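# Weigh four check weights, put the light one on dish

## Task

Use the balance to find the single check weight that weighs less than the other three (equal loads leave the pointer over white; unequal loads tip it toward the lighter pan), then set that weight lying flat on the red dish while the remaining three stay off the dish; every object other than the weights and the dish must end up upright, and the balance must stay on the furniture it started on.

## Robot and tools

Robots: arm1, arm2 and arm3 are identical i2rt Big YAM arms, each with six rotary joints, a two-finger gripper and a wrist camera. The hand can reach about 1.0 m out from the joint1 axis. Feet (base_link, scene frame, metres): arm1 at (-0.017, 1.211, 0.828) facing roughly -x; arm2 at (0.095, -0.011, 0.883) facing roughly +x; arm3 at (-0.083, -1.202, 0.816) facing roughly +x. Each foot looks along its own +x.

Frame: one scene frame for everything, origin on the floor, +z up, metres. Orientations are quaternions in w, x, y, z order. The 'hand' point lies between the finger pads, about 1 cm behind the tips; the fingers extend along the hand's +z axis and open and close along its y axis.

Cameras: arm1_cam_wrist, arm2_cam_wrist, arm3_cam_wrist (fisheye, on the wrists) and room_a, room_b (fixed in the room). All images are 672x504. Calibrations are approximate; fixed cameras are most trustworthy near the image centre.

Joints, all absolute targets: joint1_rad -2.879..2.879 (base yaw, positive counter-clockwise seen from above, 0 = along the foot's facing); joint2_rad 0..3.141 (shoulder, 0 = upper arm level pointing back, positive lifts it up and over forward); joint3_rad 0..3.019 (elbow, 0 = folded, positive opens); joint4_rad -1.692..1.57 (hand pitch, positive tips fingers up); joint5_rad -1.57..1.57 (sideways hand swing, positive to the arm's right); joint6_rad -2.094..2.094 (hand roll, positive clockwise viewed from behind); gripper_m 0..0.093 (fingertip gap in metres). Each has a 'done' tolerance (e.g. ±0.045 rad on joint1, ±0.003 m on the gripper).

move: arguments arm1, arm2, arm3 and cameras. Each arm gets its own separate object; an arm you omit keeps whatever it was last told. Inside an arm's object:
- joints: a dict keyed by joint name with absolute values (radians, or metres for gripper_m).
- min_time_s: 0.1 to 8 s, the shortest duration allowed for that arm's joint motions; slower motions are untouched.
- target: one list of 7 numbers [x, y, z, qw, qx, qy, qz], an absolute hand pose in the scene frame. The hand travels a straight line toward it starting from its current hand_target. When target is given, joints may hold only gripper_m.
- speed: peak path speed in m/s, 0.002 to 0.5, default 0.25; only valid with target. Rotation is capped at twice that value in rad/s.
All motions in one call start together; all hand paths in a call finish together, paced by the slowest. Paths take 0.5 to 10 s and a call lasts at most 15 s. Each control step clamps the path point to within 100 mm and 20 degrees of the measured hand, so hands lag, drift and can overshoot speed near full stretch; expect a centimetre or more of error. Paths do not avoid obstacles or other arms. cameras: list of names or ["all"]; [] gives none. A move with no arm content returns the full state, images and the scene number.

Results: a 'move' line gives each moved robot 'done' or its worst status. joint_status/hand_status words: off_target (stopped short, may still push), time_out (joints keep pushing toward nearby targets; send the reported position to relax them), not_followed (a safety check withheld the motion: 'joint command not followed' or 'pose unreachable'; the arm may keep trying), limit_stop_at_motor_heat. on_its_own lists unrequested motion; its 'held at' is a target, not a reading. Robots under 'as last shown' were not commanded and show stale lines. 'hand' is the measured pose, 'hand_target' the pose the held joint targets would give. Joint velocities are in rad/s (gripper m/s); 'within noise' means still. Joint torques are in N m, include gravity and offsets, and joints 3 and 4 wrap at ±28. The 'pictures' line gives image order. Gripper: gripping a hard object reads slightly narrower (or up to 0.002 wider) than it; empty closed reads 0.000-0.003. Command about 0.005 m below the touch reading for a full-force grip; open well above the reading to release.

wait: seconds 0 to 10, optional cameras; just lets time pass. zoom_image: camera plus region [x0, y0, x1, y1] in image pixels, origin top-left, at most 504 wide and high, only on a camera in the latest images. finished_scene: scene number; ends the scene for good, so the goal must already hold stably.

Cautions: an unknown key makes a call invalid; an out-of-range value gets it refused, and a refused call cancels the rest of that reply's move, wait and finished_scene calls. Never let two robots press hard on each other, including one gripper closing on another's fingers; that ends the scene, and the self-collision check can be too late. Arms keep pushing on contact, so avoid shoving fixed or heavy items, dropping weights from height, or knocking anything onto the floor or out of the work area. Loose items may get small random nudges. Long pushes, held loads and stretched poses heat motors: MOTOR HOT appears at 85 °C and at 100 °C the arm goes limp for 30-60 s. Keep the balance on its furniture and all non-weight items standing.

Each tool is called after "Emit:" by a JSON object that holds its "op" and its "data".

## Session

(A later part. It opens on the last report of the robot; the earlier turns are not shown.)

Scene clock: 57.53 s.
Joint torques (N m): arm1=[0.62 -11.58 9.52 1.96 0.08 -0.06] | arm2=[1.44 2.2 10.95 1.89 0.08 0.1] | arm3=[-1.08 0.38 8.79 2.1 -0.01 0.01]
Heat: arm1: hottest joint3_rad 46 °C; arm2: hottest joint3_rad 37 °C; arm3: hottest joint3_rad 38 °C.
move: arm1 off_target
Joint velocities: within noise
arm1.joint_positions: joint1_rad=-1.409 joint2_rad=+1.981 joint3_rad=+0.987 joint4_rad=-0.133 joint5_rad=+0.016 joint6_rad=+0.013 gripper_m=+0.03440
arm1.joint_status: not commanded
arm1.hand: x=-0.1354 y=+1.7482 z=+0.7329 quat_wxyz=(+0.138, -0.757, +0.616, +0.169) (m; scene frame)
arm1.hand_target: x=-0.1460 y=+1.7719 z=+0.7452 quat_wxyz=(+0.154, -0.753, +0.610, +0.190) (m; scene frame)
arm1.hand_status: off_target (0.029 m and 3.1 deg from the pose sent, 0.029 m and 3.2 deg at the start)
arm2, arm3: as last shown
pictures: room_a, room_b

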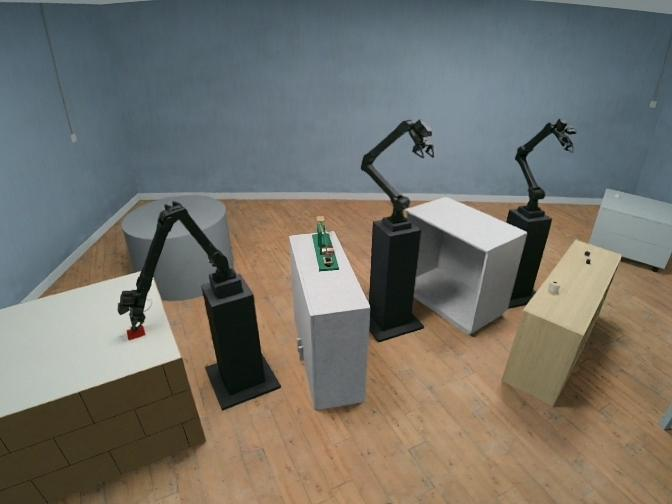

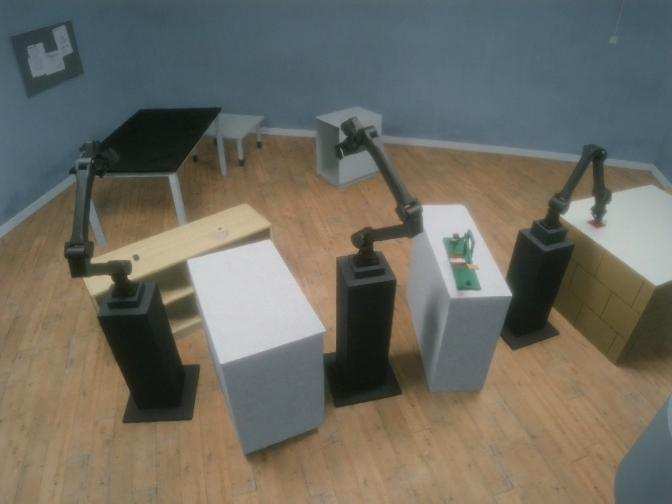

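Emit:
{"op": "move", "data": {"arm1": {"target":[-0.146,1.773,0.736,0.1539,-0.7535,0.6102,0.1901],"speed":0.05}}}

Emit:
{"op": "move", "data": {"arm1": {"target":[-0.146,1.773,0.731,0.1539,-0.7535,0.6102,0.1901],"speed":0.05}, "cameras": ["arm1_cam_wrist","room_a","room_b"]}}

Emit:
{"op": "zoom_image", "data": {"camera": "room_b", "region": [570, 190, 630, 250]}}

Emit:
{"op": "zoom_image", "data": {"camera": "room_a", "region": [100, 280, 170, 350]}}

Scene clock: 58.80 s.
Joint torques (N m): arm1=[0.91 -11.99 9.57 1.77 0.11 -0.1] | arm2=[1.38 2.37 10.93 1.89 0.08 0.09] | arm3=[-1.2 0.44 8.81 2.06 0 0.01]
Heat: arm1: hottest joint3_rad 46 °C; arm2: hottest joint3_rad 37 °C; arm3: hottest joint3_rad 38 °C.
move: arm1 off_target
Joint velocities: within noise
arm1.joint_positions: joint1_rad=-1.409 joint2_rad=+1.999 joint3_rad=+0.988 joint4_rad=-0.115 joint5_rad=+0.016 joint6_rad=+0.013 gripper_m=+0.03440
arm1.joint_status: not commanded
arm1.hand: x=-0.1355 y=+1.7483 z=+0.7253 quat_wxyz=(+0.139, -0.756, +0.616, +0.169) (m; scene frame)
arm1.hand_target: x=-0.1460 y=+1.7718 z=+0.7369 quat_wxyz=(+0.154, -0.754, +0.610, +0.190) (m; scene frame)
arm1.hand_status: off_target (0.029 m and 3.1 deg from the pose sent, 0.027 m and 3.1 deg at the start)
arm2, arm3: as last shown
pictures: none

Scene clock: 59.77 s.
Joint torques (N m): arm1=[0.67 -11.4 9.4 1.8 0.08 -0.07] | arm2=[1.38 2.2 10.93 1.89 0.07 0.11] | arm3=[-1.2 0.44 8.8 2.07 -0.01 0.01]
Heat: arm1: hottest joint3_rad 46 °C; arm2: hottest joint3_rad 37 °C; arm3: hottest joint3_rad 38 °C.
move: arm1 off_target
Joint velocities: within noise
arm1.joint_positions: joint1_rad=-1.409 joint2_rad=+2.005 joint3_rad=+0.989 joint4_rad=-0.104 joint5_rad=+0.016 joint6_rad=+0.013 gripper_m=+0.03441
arm1.joint_status: not commanded
arm1.hand: x=-0.1360 y=+1.7502 z=+0.7240 quat_wxyz=(+0.141, -0.756, +0.616, +0.172) (m; scene frame)
arm1.hand_target: x=-0.1460 y=+1.7719 z=+0.7318 quat_wxyz=(+0.154, -0.754, +0.610, +0.190) (m; scene frame)
arm1.hand_status: off_target (0.026 m and 2.7 deg from the pose sent, 0.027 m and 3.1 deg at the start)
arm2, arm3: as last shown
pictures: arm1_cam_wrist, room_a, room_b
camera_calibration:
arm1_cam_wrist: T_world_to_cam=[[0.97921, 0.202807, 0.00402162, -0.224737], [0.19843, -0.961813, 0.188522, 1.57692], [0.0421018, -0.183805, -0.982061, 1.16602], [0, 0, 0, 1]] pos_world=[-0.141934, 1.7766, 0.848719]

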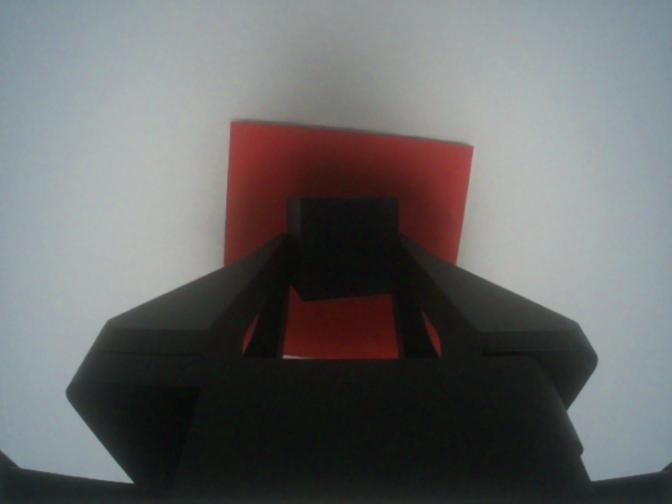

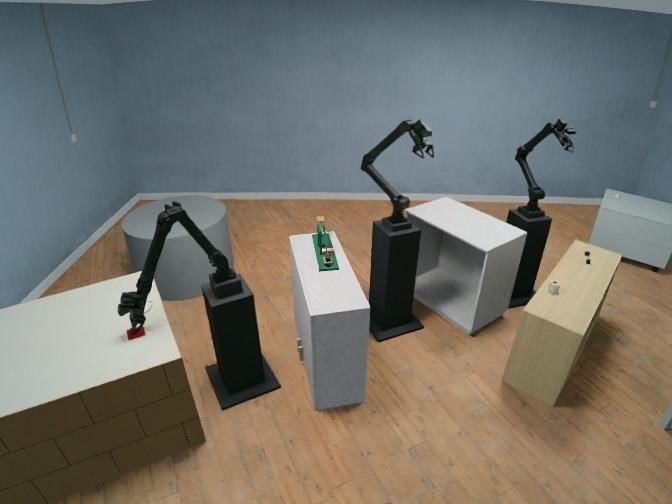

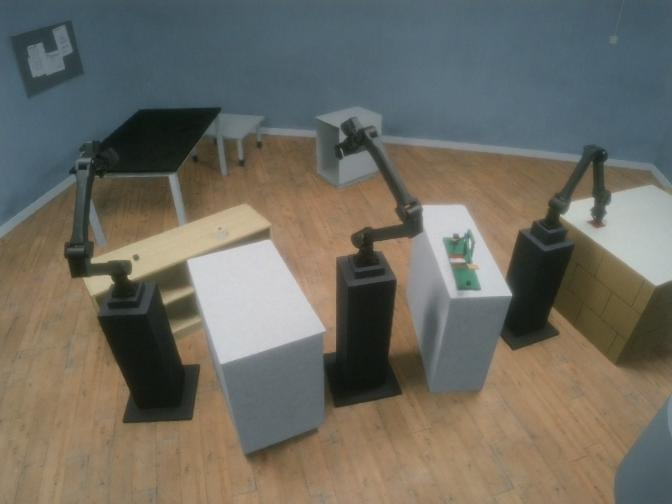

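Scaled by 8.400 from the camera's 672x504 image, which has a finer 960x720 frame.

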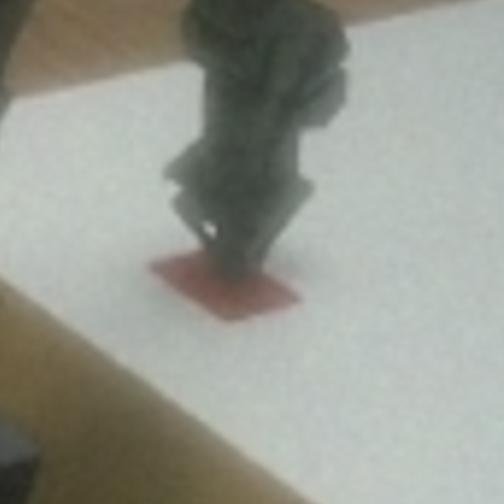

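Scaled by 7.200 from the camera's 672x504 image, which has a finer 960x720 frame.

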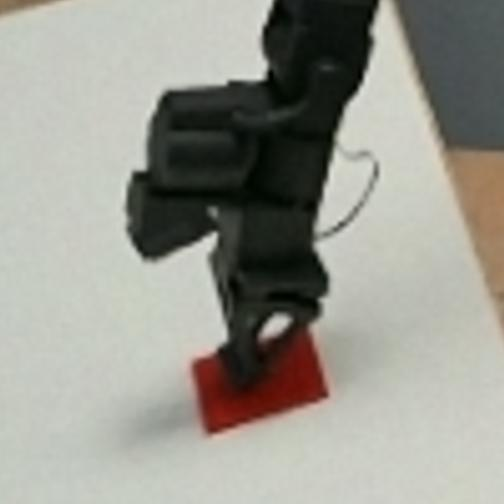

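Emit:
{"op": "move", "data": {"arm1": {"target":[-0.146,1.773,0.728,0.1539,-0.7535,0.6102,0.1901],"speed":0.05}}}

Emit:
{"op": "move", "data": {"arm1": {"joints":{"gripper_m":0.04}}}}

Emit:
{"op": "move", "data": {"arm1": {"joints":{"gripper_m":0.07}}, "cameras": ["arm1_cam_wrist"]}}

Scene clock: 60.97 s.
Joint torques (N m): arm1=[0.73 -11.52 9.32 1.92 0.06 -0.05] | arm2=[1.55 2.26 10.92 1.92 0.08 0.11] | arm3=[-1.26 0.5 8.79 2.07 -0.01 0.01]
Heat: arm1: hottest joint3_rad 46 °C; arm2: hottest joint3_rad 37 °C; arm3: hottest joint3_rad 38 °C.
move: arm1 off_target
Joint velocities: within noise
arm1.joint_positions: joint1_rad=-1.409 joint2_rad=+2.007 joint3_rad=+0.989 joint4_rad=-0.097 joint5_rad=+0.016 joint6_rad=+0.013 gripper_m=+0.03441
arm1.joint_status: not commanded
arm1.hand: x=-0.1362 y=+1.7512 z=+0.7236 quat_wxyz=(+0.142, -0.755, +0.616, +0.174) (m; scene frame)
arm1.hand_target: x=-0.1460 y=+1.7719 z=+0.7288 quat_wxyz=(+0.154, -0.754, +0.610, +0.190) (m; scene frame)
arm1.hand_status: off_target (0.024 m and 2.4 deg from the pose sent, 0.025 m and 2.7 deg at the start)
arm2, arm3: as last shown
pictures: none

Scene clock: 61.67 s.
Joint torques (N m): arm1=[0.32 -11.16 9.01 1.81 0.08 -0.09] | arm2=[1.44 2.2 10.97 1.99 0.07 0.11] | arm3=[-1.2 0.44 8.81 2.06 -0.01 0.01]
Heat: arm1: hottest joint3_rad 46 °C; arm2: hottest joint3_rad 37 °C; arm3: hottest joint3_rad 38 °C.
move: arm1 done
Joint velocities: within noise
arm1.joint_positions: joint1_rad=-1.409 joint2_rad=+2.012 joint3_rad=+0.995 joint4_rad=-0.093 joint5_rad=+0.016 joint6_rad=+0.013 gripper_m=+0.03992
arm1.joint_status: all done
arm1.hand: x=-0.1368 y=+1.7538 z=+0.7233 quat_wxyz=(+0.143, -0.755, +0.615, +0.175) (m; scene frame)
arm1.hand_target: x=-0.1459 y=+1.7718 z=+0.7287 quat_wxyz=(+0.154, -0.754, +0.610, +0.190) (m; scene frame)
arm1.hand_status: not commanded
arm2.joint_positions: joint1_rad=+0.482 joint2_rad=+0.585 joint3_rad=+1.357 joint4_rad=-1.462 joint5_rad=+0.226 joint6_rad=+0.023 gripper_m=+0.09396
arm2.joint_status: not commanded
arm2.hand: x=-0.1095 y=-0.0683 z=+1.3892 quat_wxyz=(-0.010, +0.891, +0.138, -0.433) (m; scene frame)
arm2.hand_target: x=-0.1075 y=-0.0675 z=+1.4001 quat_wxyz=(-0.007, +0.885, +0.136, -0.444) (m; scene frame)
arm2.hand_status: not commanded
arm3.joint_positions: joint1_rad=-0.065 joint2_rad=+0.649 joint3_rad=+1.390 joint4_rad=-1.161 joint5_rad=-0.034 joint6_rad=-0.702 gripper_m=+0.09396
arm3.joint_status: not commanded
arm3.hand: x=-0.3410 y=-1.1470 z=+1.3892 quat_wxyz=(-0.236, +0.811, +0.203, -0.495) (m; scene frame)
arm3.hand_target: x=-0.3379 y=-1.1478 z=+1.4005 quat_wxyz=(-0.241, +0.805, +0.201, -0.504) (m; scene frame)
arm3.hand_status: not commanded
pictures: none

Scene clock: 62.30 s.
Joint torques (N m): arm1=[0.15 -11.4 9.1 1.73 0.05 -0.06] | arm2=[1.32 2.14 10.97 1.94 0.09 0.11] | arm3=[-1.14 0.5 8.79 2.09 0 0.02]
Heat: arm1: hottest joint3_rad 45 °C; arm2: hottest joint3_rad 37 °C; arm3: hottest joint3_rad 38 °C.
move: arm1 done
Joint velocities: within noise
arm1.joint_positions: joint1_rad=-1.409 joint2_rad=+2.012 joint3_rad=+0.995 joint4_rad=-0.093 joint5_rad=+0.016 joint6_rad=+0.013 gripper_m=+0.06982
arm1.joint_status: all done
arm1.hand: x=-0.1368 y=+1.7538 z=+0.7233 quat_wxyz=(+0.143, -0.755, +0.615, +0.175) (m; scene frame)
arm1.hand_target: x=-0.1459 y=+1.7718 z=+0.7287 quat_wxyz=(+0.154, -0.754, +0.610, +0.190) (m; scene frame)
arm1.hand_status: not commanded
arm2, arm3: as last shown
pictures: arm1_cam_wrist
camera_calibration:
arm1_cam_wrist: T_world_to_cam=[[0.979231, 0.202713, 0.00385539, -0.224344], [0.198744, -0.96347, 0.179516, 1.59015], [0.0401048, -0.175021, -0.983748, 1.15154], [0, 0, 0, 1]] pos_world=[-0.14253, 1.77908, 0.84823]

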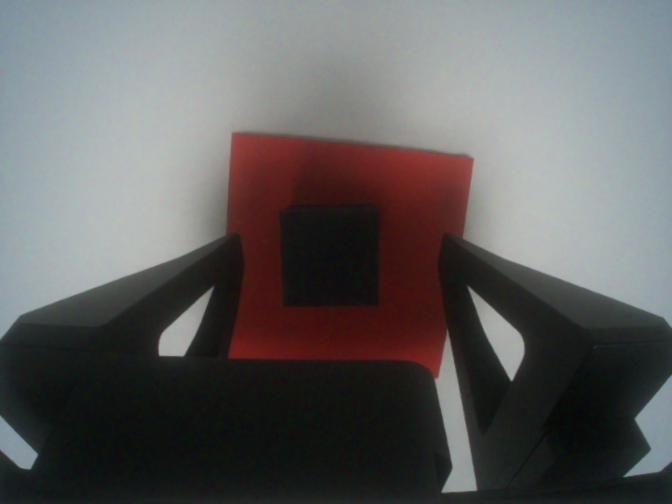

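Emit:
{"op": "move", "data": {"arm1": {"target":[-0.13,1.70,0.86,0.1539,-0.7535,0.6102,0.1901],"speed":0.15}, "cameras": ["arm1_cam_wrist","room_a","room_b"]}}

Emit:
{"op": "zoom_image", "data": {"camera": "room_a", "region": [100, 280, 170, 350]}}

Emit:
{"op": "zoom_image", "data": {"camera": "room_b", "region": [400, 200, 520, 320]}}

Scene clock: 64.30 s.
Joint torques (N m): arm1=[1.03 -10.81 8.38 0.88 0.15 -0.03] | arm2=[1.61 2.14 10.96 1.94 0.08 0.1] | arm3=[-1.08 0.56 8.77 2.09 -0.01 0.01]
Heat: arm1: hottest joint3_rad 45 °C; arm2: hottest joint3_rad 37 °C; arm3: hottest joint3_rad 38 °C.
move: arm1 off_target
Joint velocities: within noise
arm1.joint_positions: joint1_rad=-1.409 joint2_rad=+1.617 joint3_rad=+0.857 joint4_rad=-0.332 joint5_rad=+0.016 joint6_rad=+0.013 gripper_m=+0.06990
arm1.joint_status: not commanded
arm1.hand: x=-0.1232 y=+1.6983 z=+0.8490 quat_wxyz=(+0.149, -0.753, +0.614, +0.182) (m; scene frame)
arm1.hand_target: x=-0.1300 y=+1.6998 z=+0.8598 quat_wxyz=(+0.154, -0.754, +0.610, +0.190) (m; scene frame)
arm1.hand_status: off_target (0.013 m and 1.1 deg from the pose sent, 0.147 m and 2.1 deg at the start)
arm2, arm3: as last shown
pictures: arm1_cam_wrist, room_a, room_b
camera_calibration:
arm1_cam_wrist: T_world_to_cam=[[0.979306, 0.20235, 0.00384699, -0.226278], [0.199103, -0.966651, 0.161069, 1.53246], [0.0363111, -0.15697, -0.986936, 1.23657], [0, 0, 0, 1]] pos_world=[-0.128423, 1.72125, 0.974453]

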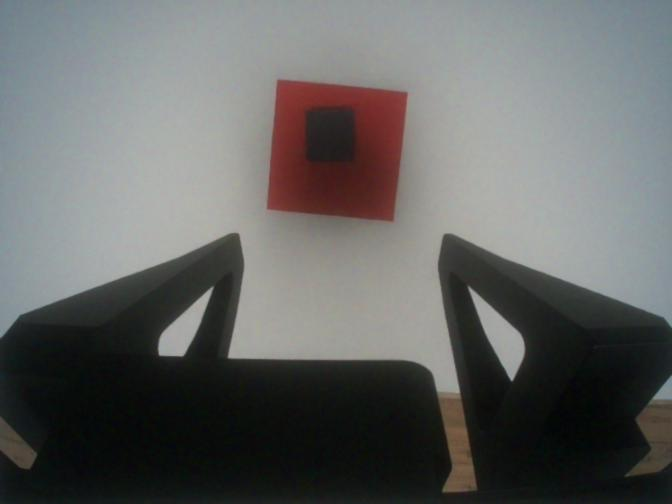

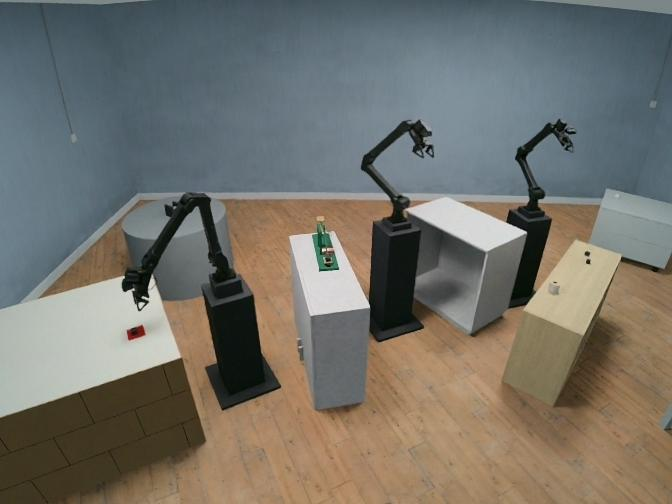

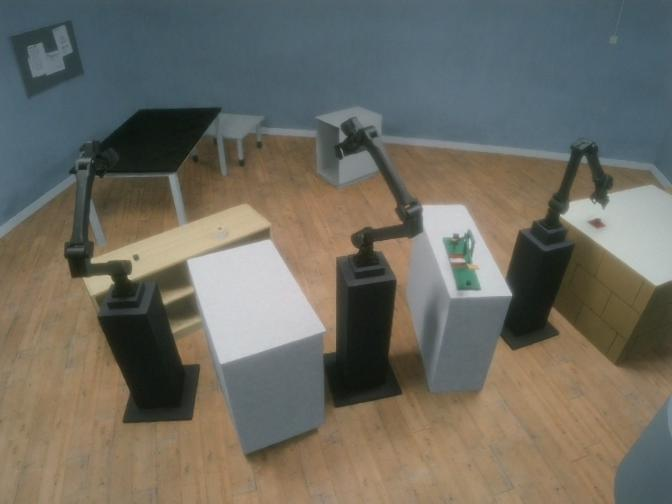

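Scaled by 7.200 from the camera's 672x504 image, which has a finer 960x720 frame.

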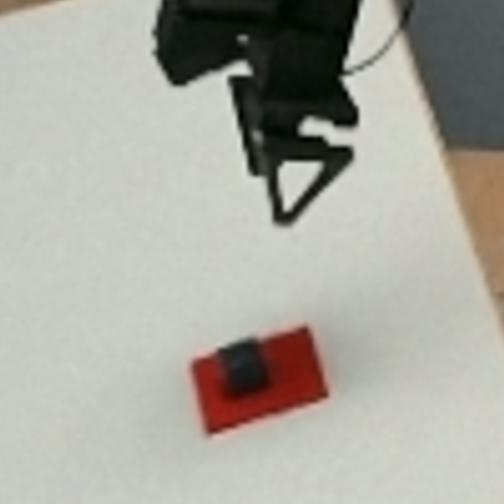

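Scaled by 4.200 from the camera's 672x504 image, which has a finer 960x720 frame.

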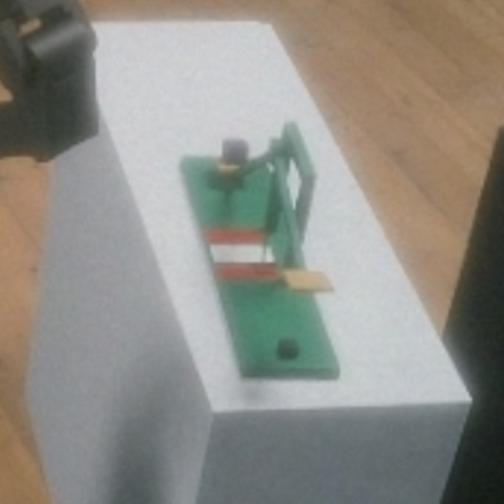

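Done well.

Emit:
{"op": "finished_scene", "data": {"scene": 1}}

The scene is finished: the task was done.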